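# Pack the bagged hard drive into the foam case, close lid

## Task

Lift the hard drive without removing it from its bag and lay it into the cut-out in the case's foam. The entire bag must end up inside the case. Never toss it, and never let any part of it drop more than roughly a finger's width. Then close the case lid.

## Robot and tools

Robot: two arms, left_arm and right_arm. left_arm has a left five-finger hand and right_arm has a right one; the left hand mirrors the right. A post stands on the floor behind the arms. Loose objects may occasionally get nudged by something. Anything that ends up off the table, or is set down off it, fails the task.

Scene frame: origin at table-top height, halfway between the arms' nominal bases; +z up, +x out over the table, left_arm on the +y side (image left/right do not follow these names). Calibrated bases: left_arm at (+0.068, +0.357, 0) m, quat_wxyz (+1.000, 0, 0, -0.016); right_arm at (-0.052, -0.433, +0.001) m, quat_wxyz (+1.000, 0, 0, +0.017). Printed hand positions can be off by a few cm.

Hand point: fixed to the palm, 0.15 m out from the wrist's mounting face along the fingers and 0.05 m in front of the palm. Its +z runs along straight fingers, +y out of the palm; +x runs across the palm away from the thumb on the right hand, toward the thumb on the left hand. Straight fingertips reach 0.06 to 0.07 m past the point, their centre lines 0.06 m behind it along -y. A wrist bracket on the little-finger side can collide with things. With fingers level the wrist may sit up to 0.11 m (palm down) or 0.23 m (palm up) below the point.

A row is 28 numbers, each in [-1, 1], always for both arms: left_arm dx, dy, dz, rx, ry, rz; left hand little, ring, middle, index, thumb_bend, thumb_turn, force_limit, speed; then the same 14 for right_arm. Pose numbers are offsets, not poses: counted along scene axes from the arm's Hand target as it stood when the action (or move) began, every row from that same start. 1.0 equals 0.6 m or 180 degrees; rx, ry, rz form one rotation vector, turning about the Hand target position. Six zeros asks nothing new of that arm. Each control step clips commanded orientation to within 32 degrees of the measured one. Fingers: +1 open/straight, -1 curled. thumb_bend +1 straight, -1 bent. thumb_turn +1 beside the palm, -1 in front of it opposite the fingers. force_limit: -1 about 0 N up to +1 about 10 N at the fingertip (15 N for the two thumb motors). speed: -1 nearly still, rising to full at +0.48 and staying full to +1. For a soft grip close at speed -0.94 or below. A hand has no no-change value: repeat the last eight numbers actually sent to it; if none were sent yet, send its hand_measured six plus hand_force_limit and hand_speed. Thumb in front, the hand encloses things about 0.035 to 0.065 m thick; a light item up to about 0.08 m can be pinched between thumb tip and index pad.

execute_actions(actions, cameras): actions is a list of actions, each a table of up to 15 rows, one per 1/30 s step; a shorter table keeps its last row to step 15. cameras: list of names, ["all"], [] or null (null shows all only when actions is empty).

move(target, speed, blend, stop_force, zero, blocking, cameras): target is one 28-number row or up to 15 rows; every row's offsets count from the same starting Hand targets. The hand point travels in a straight line, ignoring obstacles and the other arm. speed: top path speed in m/s, 0.002 to 3.6 (default 0.25), one value or one per target; turning is capped at twice that in rad/s. blend: corner rounding in m for lists, 0 means stop at each target. stop_force: 3 to 120 N, one value for both arms; an arm's path ends when its wrist sensor feels that much push against its travel, then it backs off slightly and holds. Use it slowly (around 0.005 m/s) for touches; it is unreliable while the hand turns and needs identical hand numbers in every row. zero: with stop_force, re-zero first (default true). blocking=false returns early and cannot be combined with stop_force. A move refuses paths bringing the wrist near its own base axis. The result adds a move: line: done, off_target, moving, held or fault, plus limits=paced (pose clipped) or limits=held (steps withheld).

wait(seconds 0 to 3600), stop(), zoom_image(camera, region [x0, y0, x1, y1] in pixels, at most 504 by 504, on the newest image of cam_high, cam_low, cam_left_wrist or cam_right_wrist), show_instructions(), zero_wrist_force(arm), finished_scene(scene 1). Images are 896x504.

Results give per arm end_effector_position (m), end_effector_quat_wxyz, velocities, Hand target (your last commanded, clipped pose; the hand often rests a bit short, so send the remaining distance), joint positions and torques, Wrist force and Wrist torque in the hand's own axes plus a peak line, and hand_measured, hand_stopped_by (moving, target, force, stalled, fault) and hand_load_n (positive pushes the finger open; a lost grip shows as load near 0), all in motor order.

Avoid: drops of even millimetres, releasing moving parts, slams and hard pushes. About 150 N of outside force or wrist torque near 25.7 N m stops an arm for 10 s; a target just past firm contact can do it. Never let the arms bump each other or close a hand on the other hand's fingers. Holding loads or straining toward unreachable poses heats motors; a MOTOR HOT line warns, and 85 °C brakes the arm. Finish only when the bag sits wholly in the foam and the lid is closed, stable without the robot.

Each tool is called as a command line: name --argument value for each argument, lists and objects as JSON in quotes; but a table of rows of numbers goes row by row, as --pt "numbers of a row", without its own name.

Reference images:

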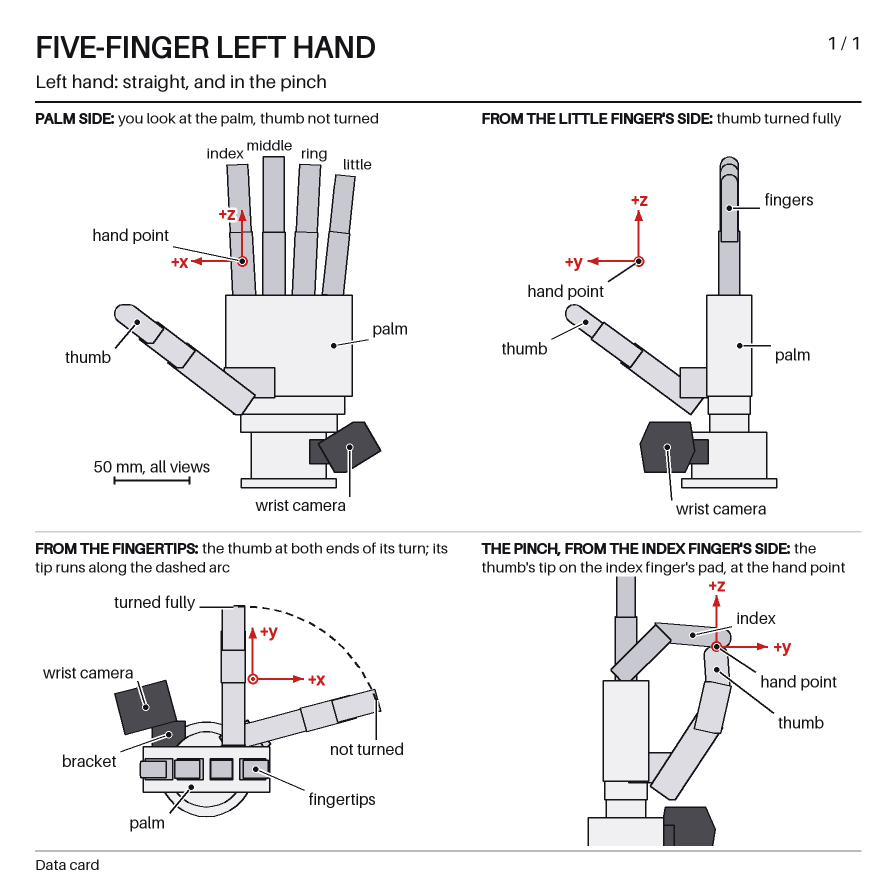

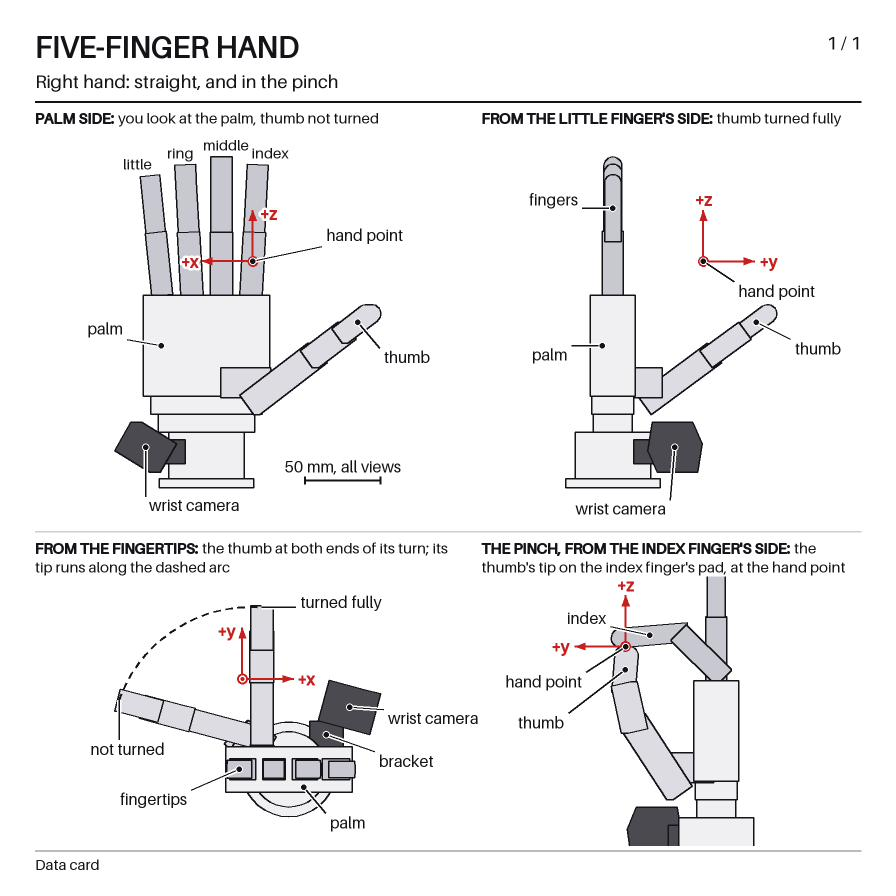

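## Session

execute_actions --actions '[]'

Scene clock: 0.00 s.
left_arm: end_effector_position=(+0.5236, -0.0844, +0.1458) hand_measured=(+1.000, +1.000, +1.000, +1.000, +1.000, +1.000) hand_load_n=(+0.0, +0.0, +0.0, +0.0, +0.0, +0.0) hand_stopped_by=(target, target, target, target, target, target) hand_force_limit=0.00 hand_speed=-0.80 end_effector_quat_wxyz=(+0.485, -0.374, +0.771, -0.175) | right_arm: end_effector_position=(+0.0044, -0.2807, +0.3262) hand_measured=(+1.000, +1.000, +1.000, +1.000, +1.000, +1.000) hand_load_n=(+0.0, +0.0, +0.0, +0.0, +0.0, +0.0) hand_stopped_by=(target, target, target, target, target, target) hand_force_limit=0.00 hand_speed=-0.80 end_effector_quat_wxyz=(+0.164, +0.919, -0.351, +0.073)
Joint positions: left_arm=[2.355 -2.14 -1.326 2.746 -2.354 3.361] | right_arm=[0.646 -1.656 1.798 1.646 1.86 -3.272]
Joint velocities: within noise
Joint torques (N m): no reading
Wrist force (N): no reading
Wrist torque (N m): no reading
Wrist force, peak (N): no reading
Hand target: left_arm +0.5236, -0.0844, +0.1458; +0.485, -0.374, +0.771, -0.175 | right_arm +0.0044, -0.2807, +0.3262; +0.164, +0.919, -0.351, +0.073

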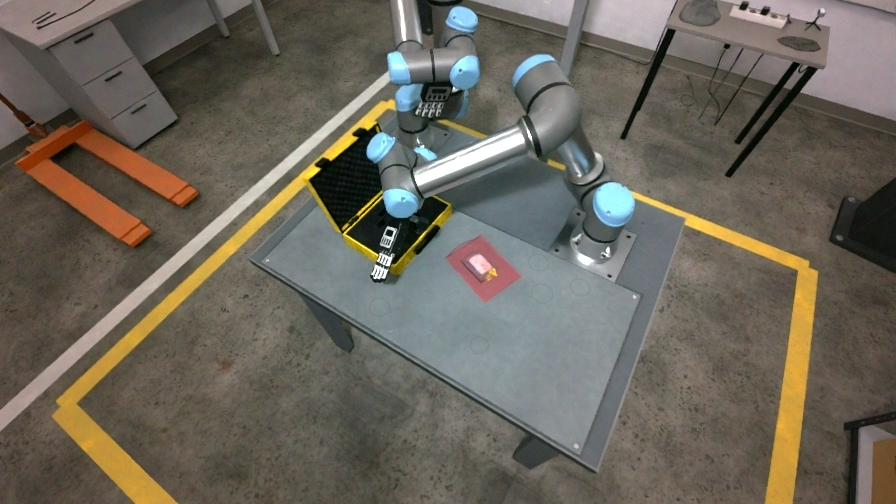

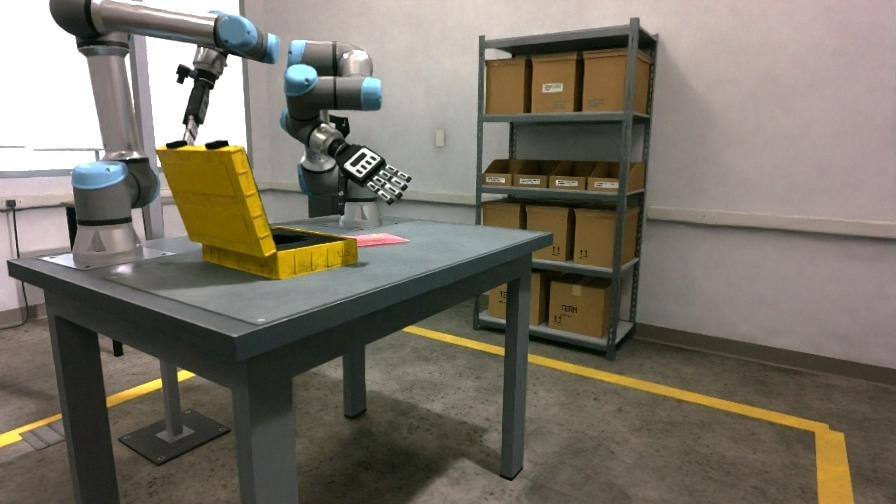

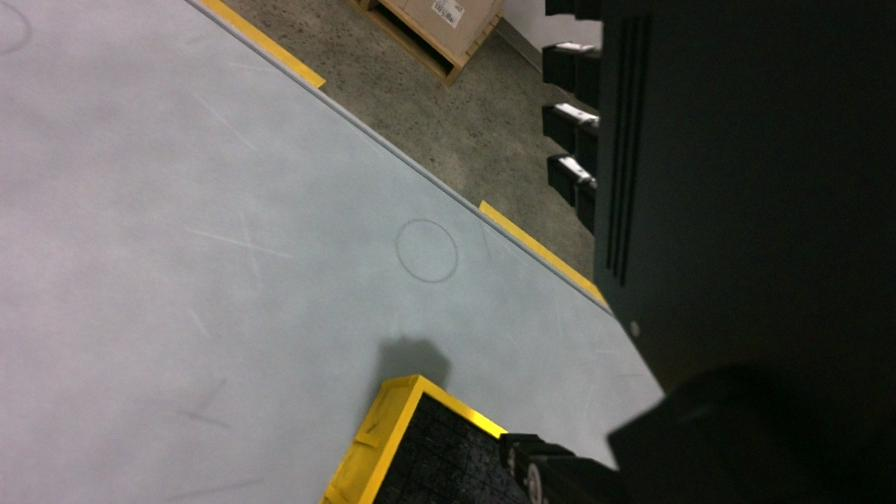

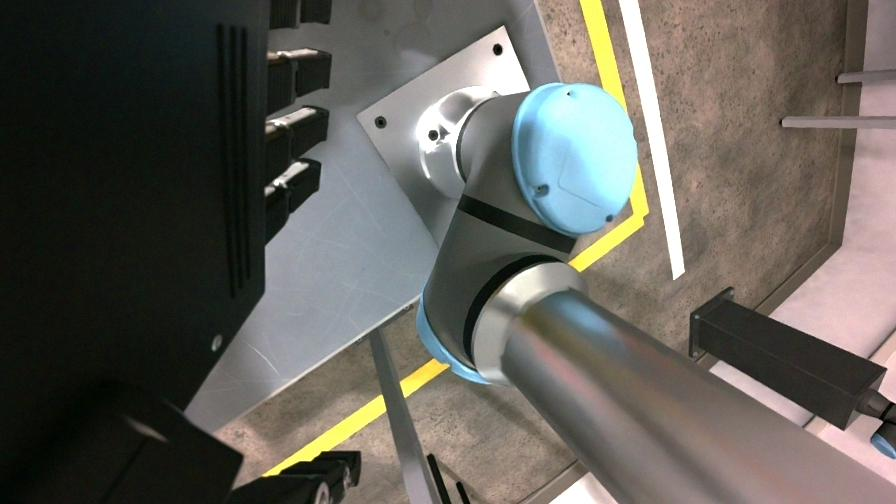

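zoom_image --camera "cam_high" --region '[240, 100, 640, 325]'

zoom_image --camera "cam_high" --region '[420, 210, 560, 310]'

zoom_image --camera "cam_low" --region '[140, 100, 440, 300]'

Scaled by 1.260 from the camera's image (finer frame: 1280x720).

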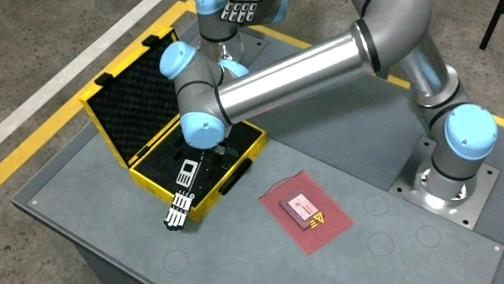

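Scaled by 3.600 from the camera's image (finer frame: 1280x720).

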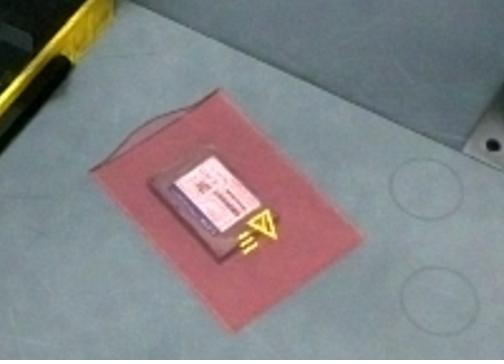

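Scaled by 1.680 from the camera's image (finer frame: 1280x720).

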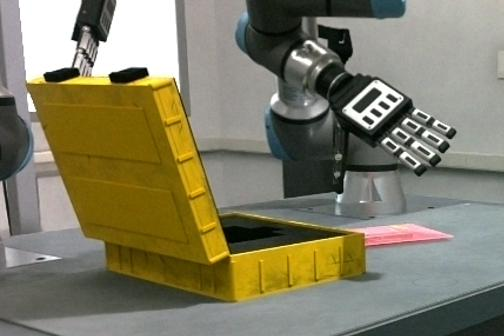

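move --target '[-0.289,0.307,0.424,-0.2023,0.0792,0.1146,1,1,1,1,1,1,0,-0.8,0,0,0,0,0,0,1,1,1,1,1,1,0,-0.8]' --cameras '["all"]'

Scene clock: 6.60 s.
left_arm: end_effector_position=(+0.3503, +0.0998, +0.4002) hand_measured=(+1.000, +1.000, +1.000, +1.000, +1.000, +1.000) hand_load_n=(+0.0, +0.0, +0.0, +0.0, +0.0, +0.0) hand_stopped_by=(target, target, target, target, target, target) hand_force_limit=0.00 hand_speed=-0.80 end_effector_quat_wxyz=(-0.271, +0.653, -0.653, +0.270) | right_arm: end_effector_position=(+0.0044, -0.2807, +0.3262) hand_measured=(+1.000, +1.000, +1.000, +1.000, +1.000, +1.000) hand_load_n=(+0.0, +0.0, +0.0, +0.0, +0.0, +0.0) hand_stopped_by=(target, target, target, target, target, target) hand_force_limit=0.00 hand_speed=-0.80 end_effector_quat_wxyz=(+0.164, +0.919, -0.351, +0.073)
Joint positions: left_arm=[2.695 -1.411 -1.461 2.028 -1.903 2.791] | right_arm=[0.646 -1.656 1.798 1.646 1.86 -3.272]
Joint torques (N m): left_arm=[-6 12.89 9.3 -2.03 -0.37 -0.81] | right_arm=[-1.29 -13.51 -16.45 2.18 0.38 -0.19]
Wrist force (N): left_arm=[-0.4 0.5 -0.6] | right_arm=[0.1 0.3 0.2]
Wrist torque (N m): left_arm=[0.16 0.06 -0.05] | right_arm=[0.04 -0.02 0.02]
Wrist force, peak (N): left_arm=[-1.6 0.2 -2.0] | right_arm=[-0.2 0.4 0.0]
Hand target: left_arm +0.3502, +0.0998, +0.4002; -0.271, +0.653, -0.653, +0.270 | right_arm +0.0044, -0.2807, +0.3262; +0.164, +0.919, -0.351, +0.073
Off the commanded pose: left_arm 0.000 m, 0 deg | right_arm 0.000 m, 0 deg.
move: done

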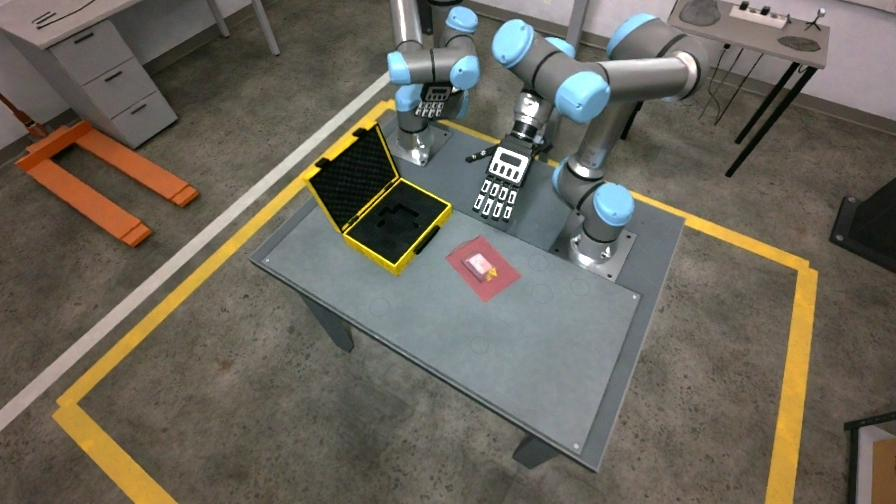

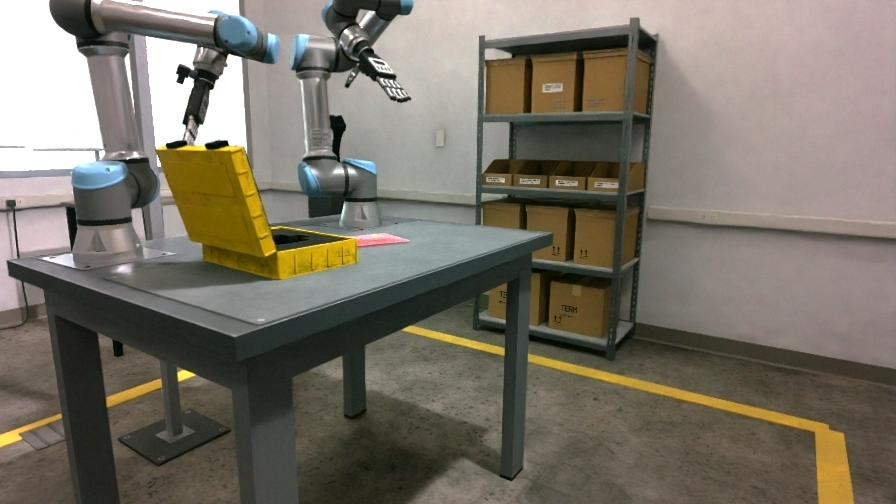

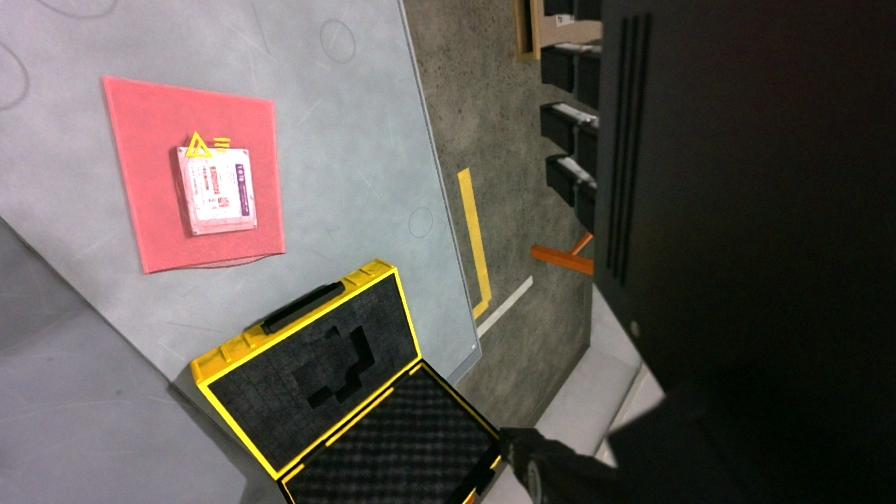

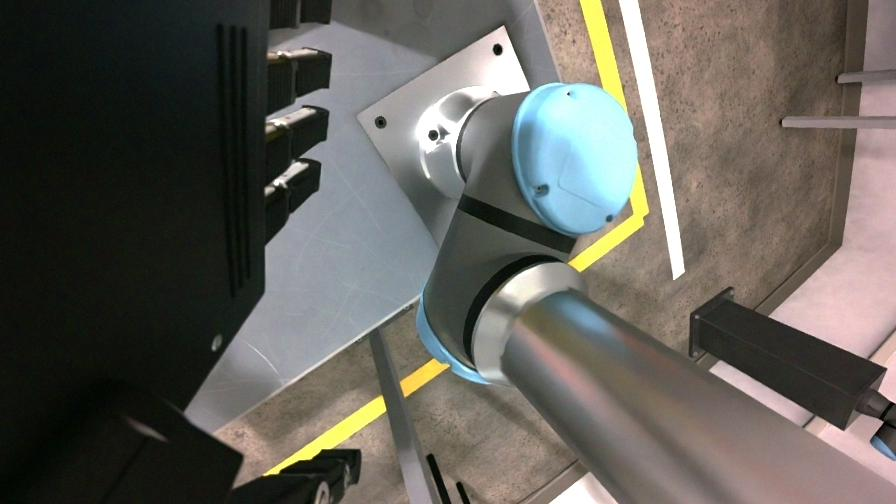

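zoom_image --camera "cam_left_wrist" --region '[80, 60, 300, 290]'

zoom_image --camera "cam_left_wrist" --region '[180, 250, 510, 504]'

zoom_image --camera "cam_high" --region '[300, 110, 540, 310]'

Scaled by 2.191 from the camera's image (finer frame: 1280x720).

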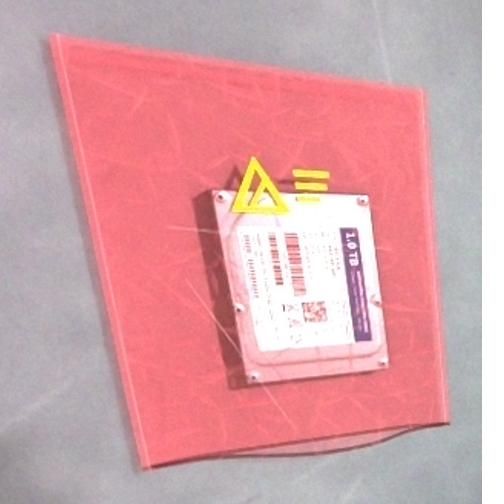

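Scaled by 1.527 from the camera's image (finer frame: 1280x720).

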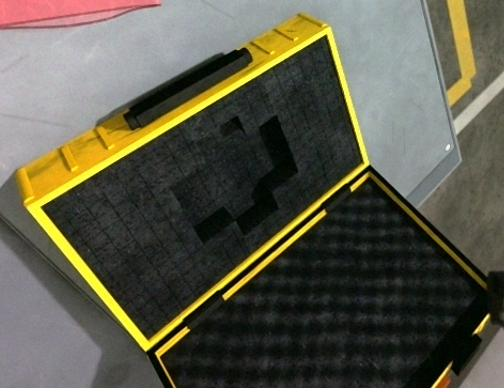

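Scaled by 2.100 from the camera's image (finer frame: 1280x720).

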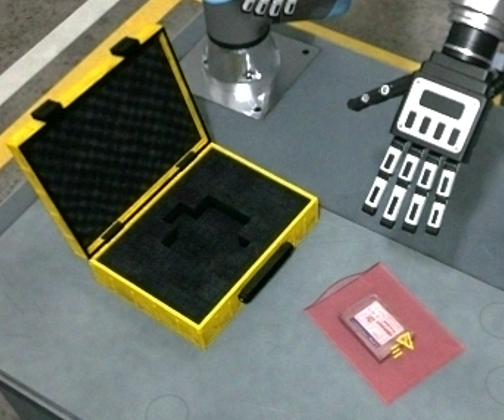

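move --target '[-0.16667,0,0,0,0,0,1,1,1,1,1,1,0,-0.8,0,0,0,0,0,0,1,1,1,1,1,1,0,-0.8]' --cameras '["cam_left_wrist"]'

zoom_image --camera "cam_left_wrist" --region '[180, 60, 400, 290]'

move --target '[0,-0.16667,0,0,0,0,1,1,1,1,1,1,0,-0.8,0,0,0,0,0,0,1,1,1,1,1,1,0,-0.8]' --cameras '["cam_left_wrist","cam_high"]'

zoom_image --camera "cam_left_wrist" --region '[100, 0, 400, 200]'

Scene clock: 10.90 s.
left_arm: end_effector_position=(+0.2502, +0.0998, +0.4001) hand_measured=(+1.000, +1.000, +1.000, +1.000, +1.000, +1.000) hand_load_n=(+0.0, +0.0, +0.0, +0.0, +0.0, +0.0) hand_stopped_by=(target, target, target, target, target, target) hand_force_limit=0.00 hand_speed=-0.80 end_effector_quat_wxyz=(-0.271, +0.653, -0.653, +0.270) | right_arm: end_effector_position=(+0.0044, -0.2807, +0.3262) hand_measured=(+1.000, +1.000, +1.000, +1.000, +1.000, +1.000) hand_load_n=(+0.0, +0.0, +0.0, +0.0, +0.0, +0.0) hand_stopped_by=(target, target, target, target, target, target) hand_force_limit=0.00 hand_speed=-0.80 end_effector_quat_wxyz=(+0.164, +0.919, -0.351, +0.073)
Joint positions: left_arm=[2.424 -1.316 -1.554 1.931 -2.074 2.56] | right_arm=[0.646 -1.656 1.798 1.646 1.86 -3.272]
Joint torques (N m): left_arm=[-5.04 15.48 20.75 0.18 -0.02 -0.55] | right_arm=[-1.2 -13.6 -16.03 2.27 0.38 -0.2]
Wrist force (N): left_arm=[-0.7 0.7 -0.7] | right_arm=[-0.1 0.3 0.1]
Wrist torque (N m): left_arm=[0.20 0.09 -0.08] | right_arm=[0.04 0.01 0.01]
Wrist force, peak (N): left_arm=[-0.9 2.0 -2.0] | right_arm=[-0.2 0.4 0.1]
Hand target: left_arm +0.2502, +0.0998, +0.4002; -0.271, +0.653, -0.653, +0.270 | right_arm +0.0044, -0.2807, +0.3262; +0.164, +0.919, -0.351, +0.073
Off the commanded pose: left_arm 0.000 m, 0 deg | right_arm 0.000 m, 0 deg.
move: done

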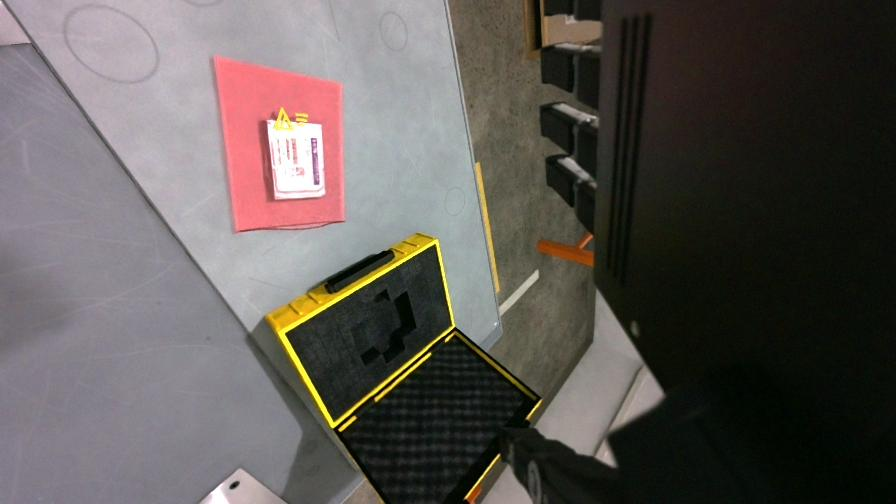

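Scaled by 2.191 from the camera's image (finer frame: 1280x720).

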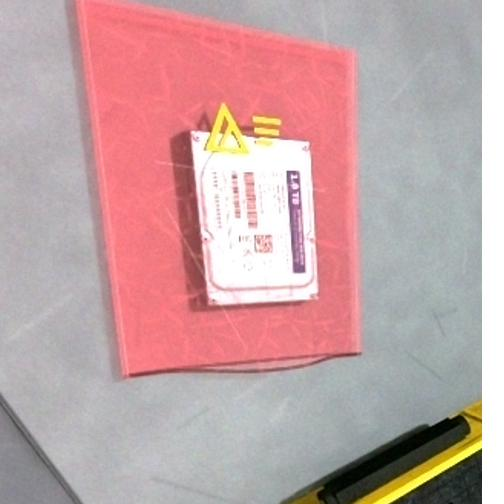

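Scene clock: 11.83 s.
left_arm: end_effector_position=(+0.2501, -0.0001, +0.4002) hand_measured=(+1.000, +1.000, +1.000, +1.000, +1.000, +1.000) hand_load_n=(+0.0, +0.0, +0.0, +0.0, +0.0, -0.5) hand_stopped_by=(target, target, target, target, target, target) hand_force_limit=0.00 hand_speed=-0.80 end_effector_quat_wxyz=(-0.271, +0.653, -0.653, +0.270) | right_arm: end_effector_position=(+0.0044, -0.2807, +0.3262) hand_measured=(+1.000, +1.000, +1.000, +1.000, +1.000, +1.000) hand_load_n=(+0.0, +0.0, +0.0, +0.0, +0.0, +0.0) hand_stopped_by=(target, target, target, target, target, target) hand_force_limit=0.00 hand_speed=-0.80 end_effector_quat_wxyz=(+0.164, +0.919, -0.351, +0.073)
Joint positions: left_arm=[2.164 -1.586 -1.352 1.856 -2.213 2.298] | right_arm=[0.646 -1.656 1.798 1.646 1.86 -3.272]
Joint torques (N m): left_arm=[3.79 10.63 23.04 0.17 0.58 -0.63] | right_arm=[-1.21 -13.96 -16.58 2.43 0.51 -0.26]
Wrist force (N): left_arm=[-0.6 0.6 -0.5] | right_arm=[0.0 0.2 -0.1]
Wrist torque (N m): left_arm=[0.16 0.09 -0.07] | right_arm=[0.04 0.00 0.01]
Wrist force, peak (N): left_arm=[-2.6 0.6 -0.7] | right_arm=[-0.2 0.3 -0.2]
Hand target: left_arm +0.2502, -0.0002, +0.4002; -0.271, +0.653, -0.653, +0.270 | right_arm +0.0044, -0.2807, +0.3262; +0.164, +0.919, -0.351, +0.073
Off the commanded pose: left_arm 0.000 m, 0 deg | right_arm 0.000 m, 0 deg.
move: done
Images, in order (width x height): cam_high 896x504, cam_left_wrist 896x504.

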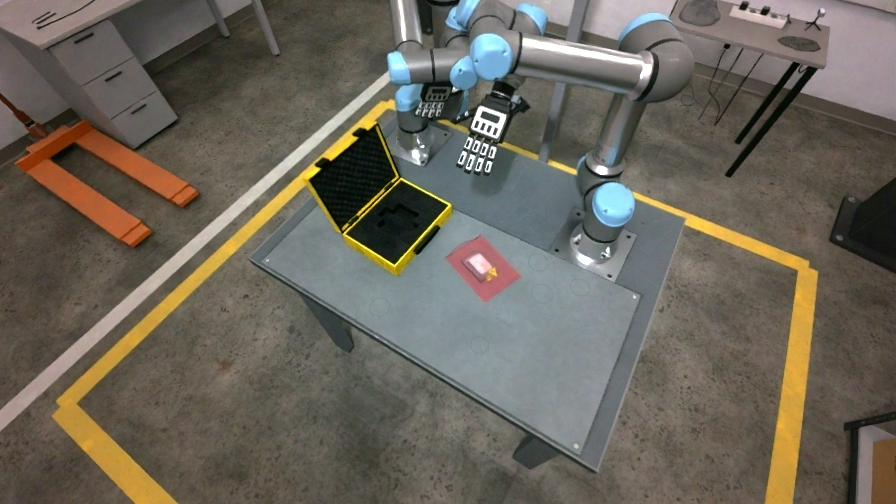

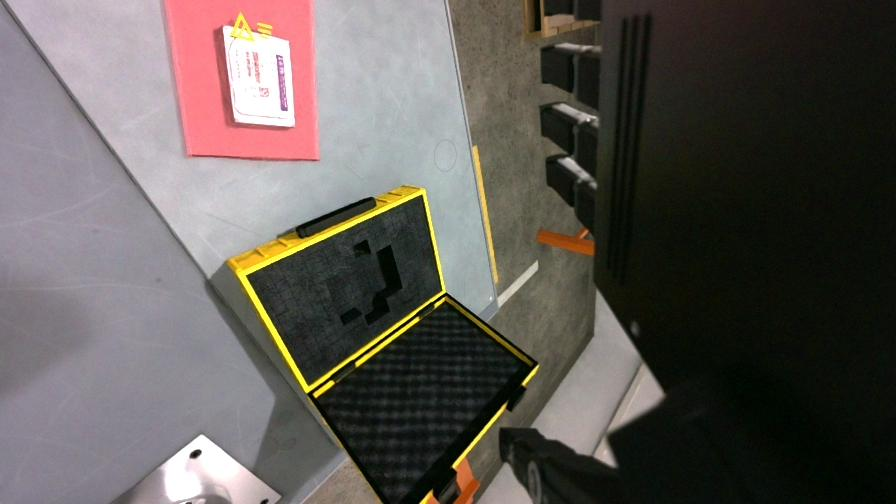

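Scaled by 1.680 from the camera's image (finer frame: 1280x720).

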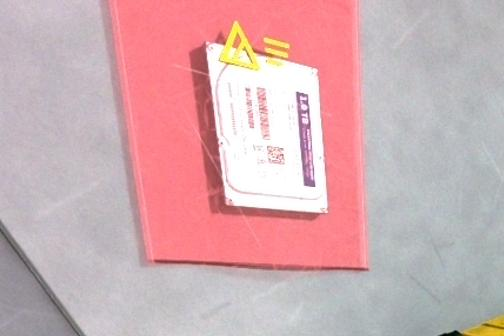

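move --target '[-0.0333,-0.0667,-0.25,0,0,0,1,1,1,1,1,1,0,-0.8,0,0,0,0,0,0,1,1,1,1,1,1,0,-0.8]' --cameras '["cam_left_wrist","cam_high"]'

zoom_image --camera "cam_left_wrist" --region '[250, 90, 550, 390]'

Scene clock: 18.13 s.
left_arm: end_effector_position=(+0.2436, -0.0117, +0.3543) hand_measured=(+1.000, +1.000, +1.000, +1.000, +1.000, +1.000) hand_load_n=(+0.0, +0.0, +0.0, +0.0, +0.0, +0.0) hand_stopped_by=(target, target, target, target, target, target) hand_force_limit=0.00 hand_speed=-0.80 end_effector_quat_wxyz=(-0.271, +0.653, -0.654, +0.270) | right_arm: end_effector_position=(+0.0044, -0.2807, +0.3262) hand_measured=(+1.000, +1.000, +1.000, +1.000, +1.000, +1.000) hand_load_n=(+0.0, +0.0, +0.0, +0.0, +0.0, +0.0) hand_stopped_by=(target, target, target, target, target, target) hand_force_limit=0.00 hand_speed=-0.80 end_effector_quat_wxyz=(+0.164, +0.919, -0.351, +0.073)
Joint positions: left_arm=[2.127 -1.6 -1.461 1.952 -2.23 2.256] | right_arm=[0.646 -1.656 1.798 1.646 1.86 -3.272]
Joint torques (N m): left_arm=[-8.38 15.43 9.03 0.54 -0.58 -0.92] | right_arm=[-1.7 -14.47 -16.51 2.25 0.48 -0.29]
Wrist force (N): left_arm=[-0.6 0.7 -0.3] | right_arm=[-0.1 0.1 0.0]
Wrist torque (N m): left_arm=[0.16 0.08 -0.05] | right_arm=[0.02 0.01 0.00]
Wrist force, peak (N): left_arm=[0.8 5.8 3.1] | right_arm=[-0.1 0.4 -0.2]
Hand target: left_arm +0.2436, -0.0117, +0.3542; -0.271, +0.653, -0.654, +0.270 (not the last commanded pose) | right_arm +0.0044, -0.2807, +0.3262; +0.164, +0.919, -0.351, +0.073
Off the commanded pose: left_arm 0.109 m, 0 deg | right_arm 0.000 m, 0 deg.
move: held (left_arm; a check stopped the path); limits=held
pose unreachable (left arm): on one or more control steps of this call, first in action 0 (counted from 0), this arm could not follow its commanded pose, so it was not sent that pose on those steps. It may still have moved: this result reports where it is.
cause: moving toward the commanded pose would bring a part of the arm too close to another arm (a part of this arm just beyond joint 4 (wrist 1) and a part of the right arm just beyond its joint 4 (wrist 1), 22 mm apart when this arm was first held).
Images, in order (width x height): cam_high 896x504, cam_left_wrist 896x504.

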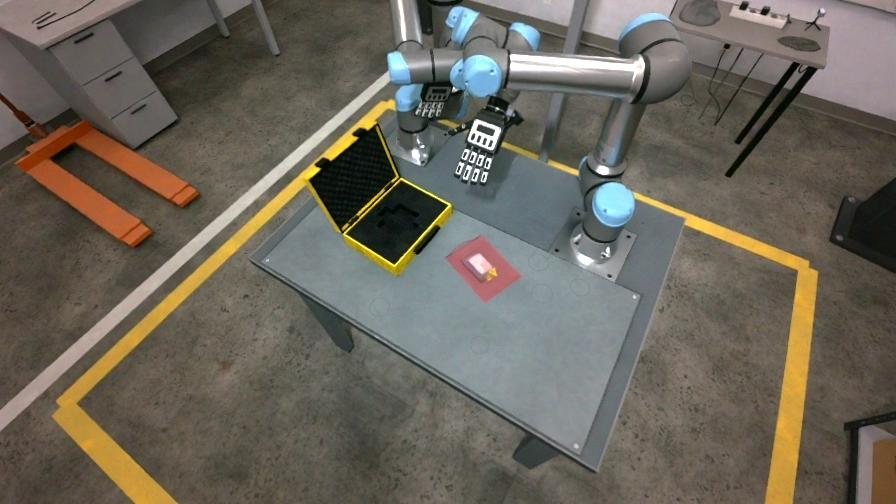

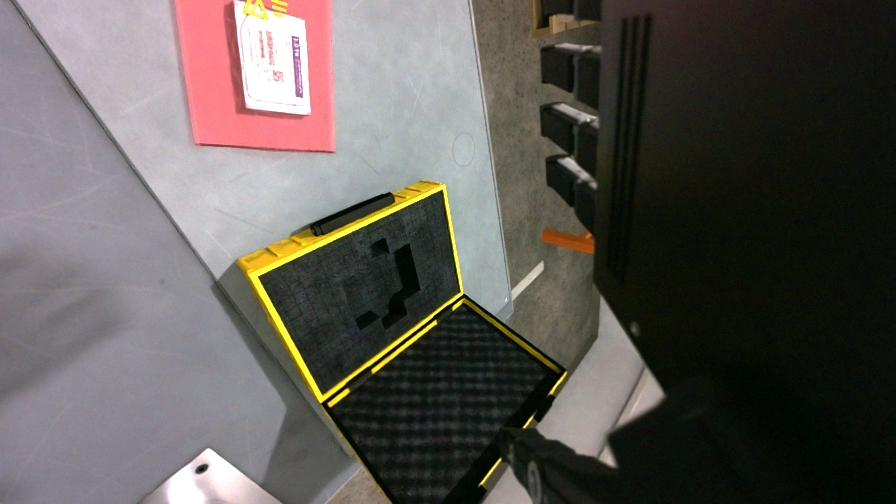

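Scaled by 1.680 from the camera's image (finer frame: 1280x720).

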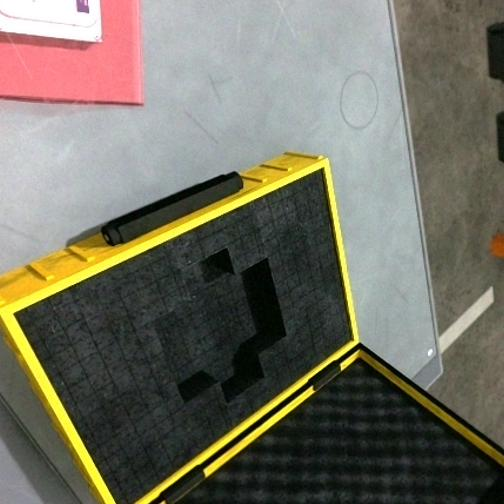

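move --pt "0.1667 0.1667 0.08 0 0 0 1 1 1 1 1 1 0 -0.8 0 0 0 0 0 0 1 1 1 1 1 1 0 -0.8" --pt "0.1667 0.1667 0.08 0 0 0 1 1 1 1 1 1 0 -0.8 0.3333 -0.1 0.15 0 0 0 1 1 1 1 1 1 0 -0.8" --pt "0.1667 0.1667 0.08 0 0 0 1 1 1 1 1 1 0 -0.8 0.45 -0.45 0.15 0 0 0 1 1 1 1 1 1 0 -0.8" --blend '[0,0.03,0]' --cameras '["all"]'

Scene clock: 22.90 s.
left_arm: end_effector_position=(+0.3436, +0.0883, +0.4022) hand_measured=(+1.000, +1.000, +1.000, +1.000, +1.000, +1.000) hand_load_n=(+0.0, +0.0, +0.0, +0.0, +0.0, +0.0) hand_stopped_by=(target, target, target, target, target, target) hand_force_limit=0.00 hand_speed=-0.80 end_effector_quat_wxyz=(-0.271, +0.653, -0.654, +0.270) | right_arm: end_effector_position=(+0.2744, -0.5506, +0.4161) hand_measured=(+1.000, +1.000, +1.000, +1.000, +1.000, +1.000) hand_load_n=(+0.0, +0.0, +0.0, +0.0, +0.0, +0.0) hand_stopped_by=(target, target, target, target, target, target) hand_force_limit=0.00 hand_speed=-0.80 end_effector_quat_wxyz=(+0.164, +0.919, -0.351, +0.072)
Joint positions: left_arm=[2.639 -1.432 -1.442 2.012 -1.94 2.746] | right_arm=[-0.403 -1.395 1.199 1.613 1.898 -4.379]
Joint torques (N m): left_arm=[14.19 -0.83 8.04 -2.63 1.1 1.36] | right_arm=[-8.23 -34.13 -17.52 3.85 2.88 -2.08]
Wrist force (N): left_arm=[-0.4 0.6 -0.9] | right_arm=[-0.2 0.4 -0.2]
Wrist torque (N m): left_arm=[0.19 0.05 0.06] | right_arm=[0.09 0.07 -0.04]
Wrist force, peak (N): left_arm=[0.7 2.4 -0.7] | right_arm=[1.4 1.5 0.6]
Hand target: left_arm +0.3436, +0.0883, +0.4022; -0.271, +0.653, -0.654, +0.270 | right_arm +0.2744, -0.5507, +0.4162; +0.164, +0.919, -0.351, +0.073
Off the commanded pose: left_arm 0.000 m, 0 deg | right_arm 0.000 m, 0 deg.
move: done

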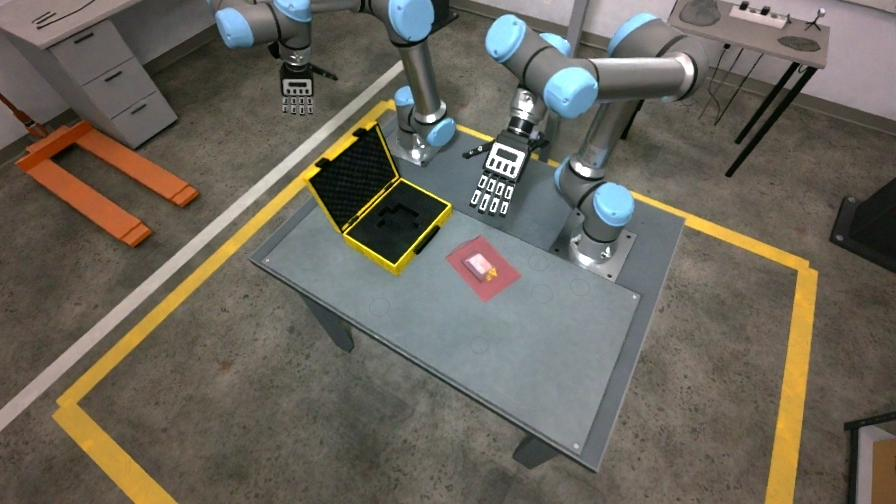

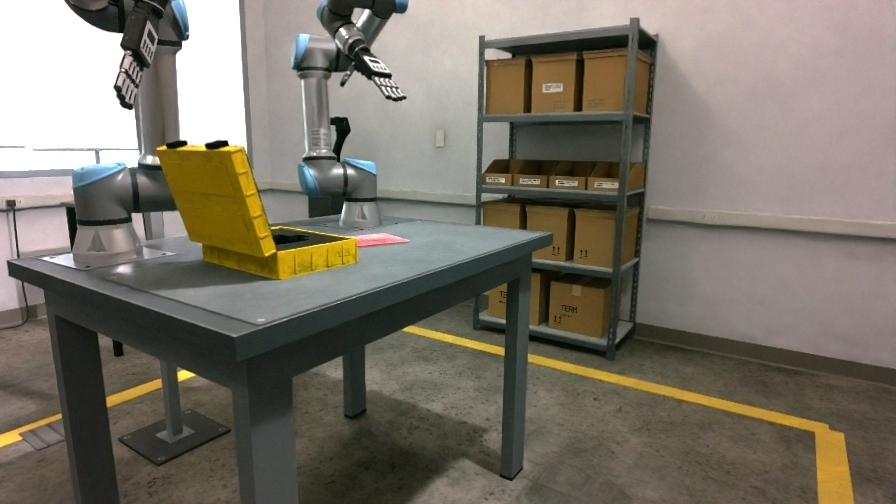

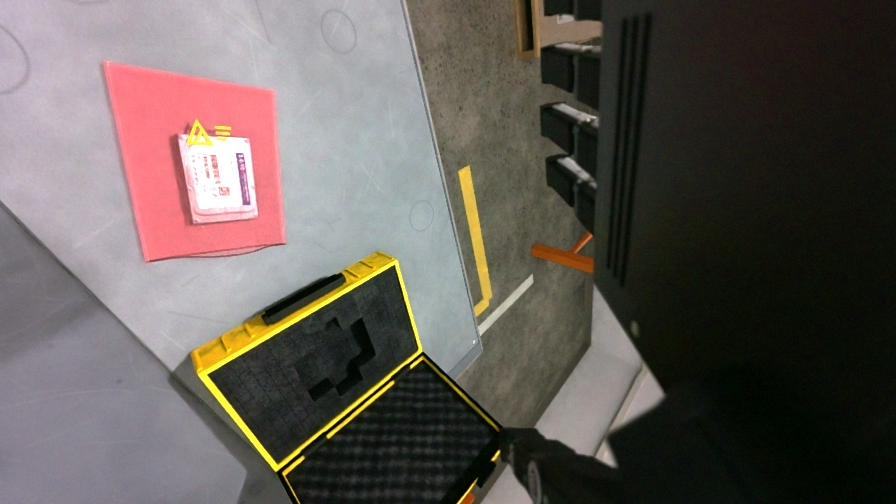

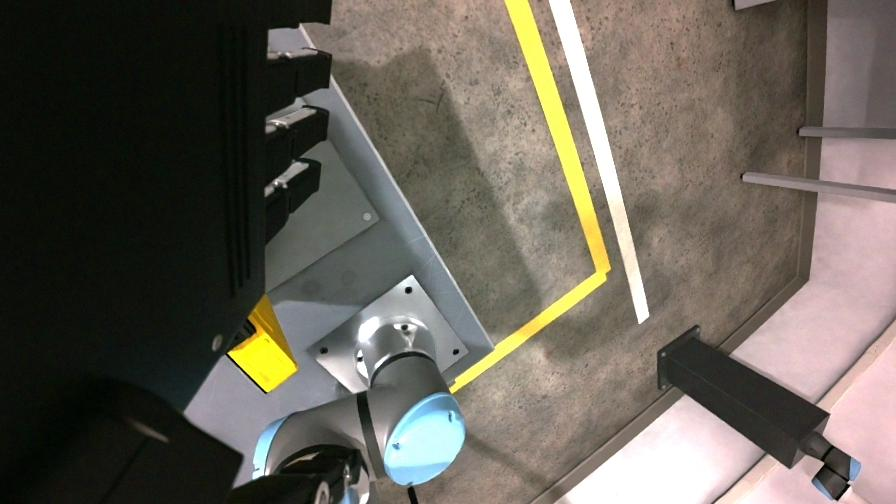

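move --pt "-0.1667 -0.1833 -0.1 0 0 0 1 1 1 1 1 1 0 -0.8 0 0 0 0 0 0 1 1 1 1 1 1 0 -0.8" --pt "-0.1893 -0.2138 -0.22 0 0 0 1 1 1 1 1 1 0 -0.8 0 0 0 0 0 0 1 1 1 1 1 1 0 -0.8" --blend '[0.03,0]' --cameras '["cam_left_wrist","cam_high"]'

zoom_image --camera "cam_left_wrist" --region '[200, 90, 550, 440]'

Scene clock: 24.77 s.
left_arm: end_effector_position=(+0.2300, -0.0400, +0.2703) hand_measured=(+1.000, +1.000, +1.000, +1.000, +1.000, +1.000) hand_load_n=(+0.0, +0.0, +0.0, +0.0, +0.0, -0.5) hand_stopped_by=(target, target, target, target, target, target) hand_force_limit=0.00 hand_speed=-0.80 end_effector_quat_wxyz=(-0.271, +0.653, -0.654, +0.269) | right_arm: end_effector_position=(+0.2744, -0.5507, +0.4162) hand_measured=(+1.000, +1.000, +1.000, +1.000, +1.000, +1.000) hand_load_n=(+0.0, +0.0, -0.5, +0.0, +0.0, +0.0) hand_stopped_by=(target, target, target, target, target, target) hand_force_limit=0.00 hand_speed=-0.80 end_effector_quat_wxyz=(+0.164, +0.919, -0.351, +0.073)
Joint positions: left_arm=[2.05 -1.68 -1.602 2.118 -2.262 2.167] | right_arm=[-0.403 -1.395 1.199 1.613 1.898 -4.379]
Joint torques (N m): left_arm=[15 34.36 11.13 -0.48 0.87 0.22] | right_arm=[-7.05 -36.44 -21.01 1.96 2.94 -1.52]
Wrist force (N): left_arm=[-0.4 0.6 -0.5] | right_arm=[-0.2 0.4 -0.1]
Wrist torque (N m): left_arm=[0.18 0.05 -0.06] | right_arm=[0.07 0.06 -0.03]
Wrist force, peak (N): left_arm=[-0.2 2.6 0.5] | right_arm=[-0.3 0.5 -0.2]
Hand target: left_arm +0.2300, -0.0400, +0.2702; -0.271, +0.653, -0.654, +0.270 | right_arm +0.2744, -0.5507, +0.4162; +0.164, +0.919, -0.351, +0.073
Off the commanded pose: left_arm 0.000 m, 0 deg | right_arm 0.000 m, 0 deg.
move: done
Images, in order (width x height): cam_high 896x504, cam_left_wrist 896x504.

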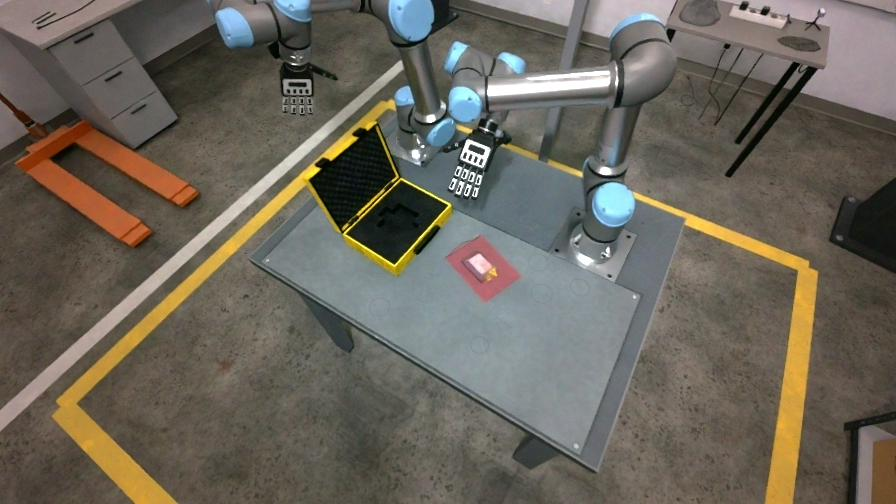

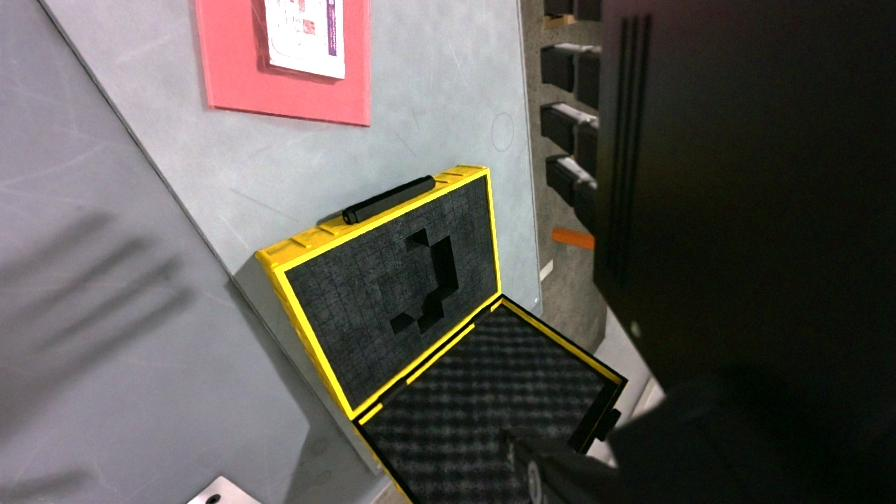

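Scaled by 1.440 from the camera's image (finer frame: 1280x720).

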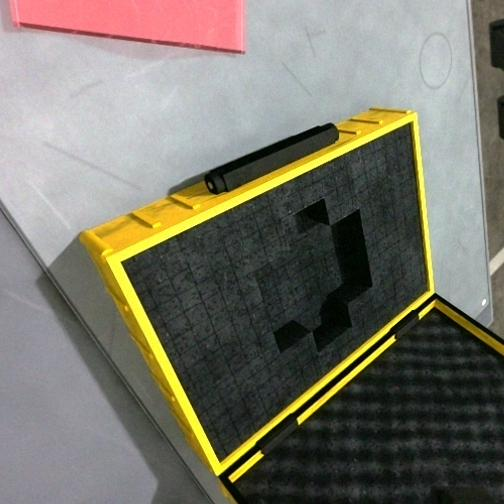

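zoom_image --camera "cam_left_wrist" --region '[330, 200, 500, 360]'

zoom_image --camera "cam_high" --region '[330, 160, 470, 280]'

Scaled by 2.965 from the camera's image (finer frame: 1280x720).

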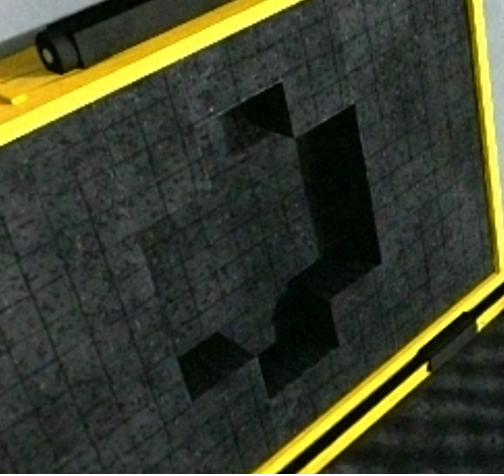

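Scaled by 3.600 from the camera's image (finer frame: 1280x720).

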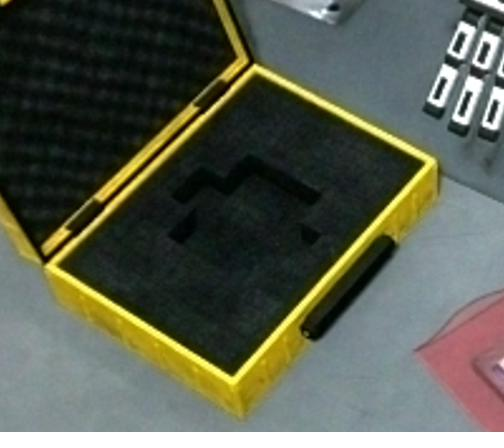

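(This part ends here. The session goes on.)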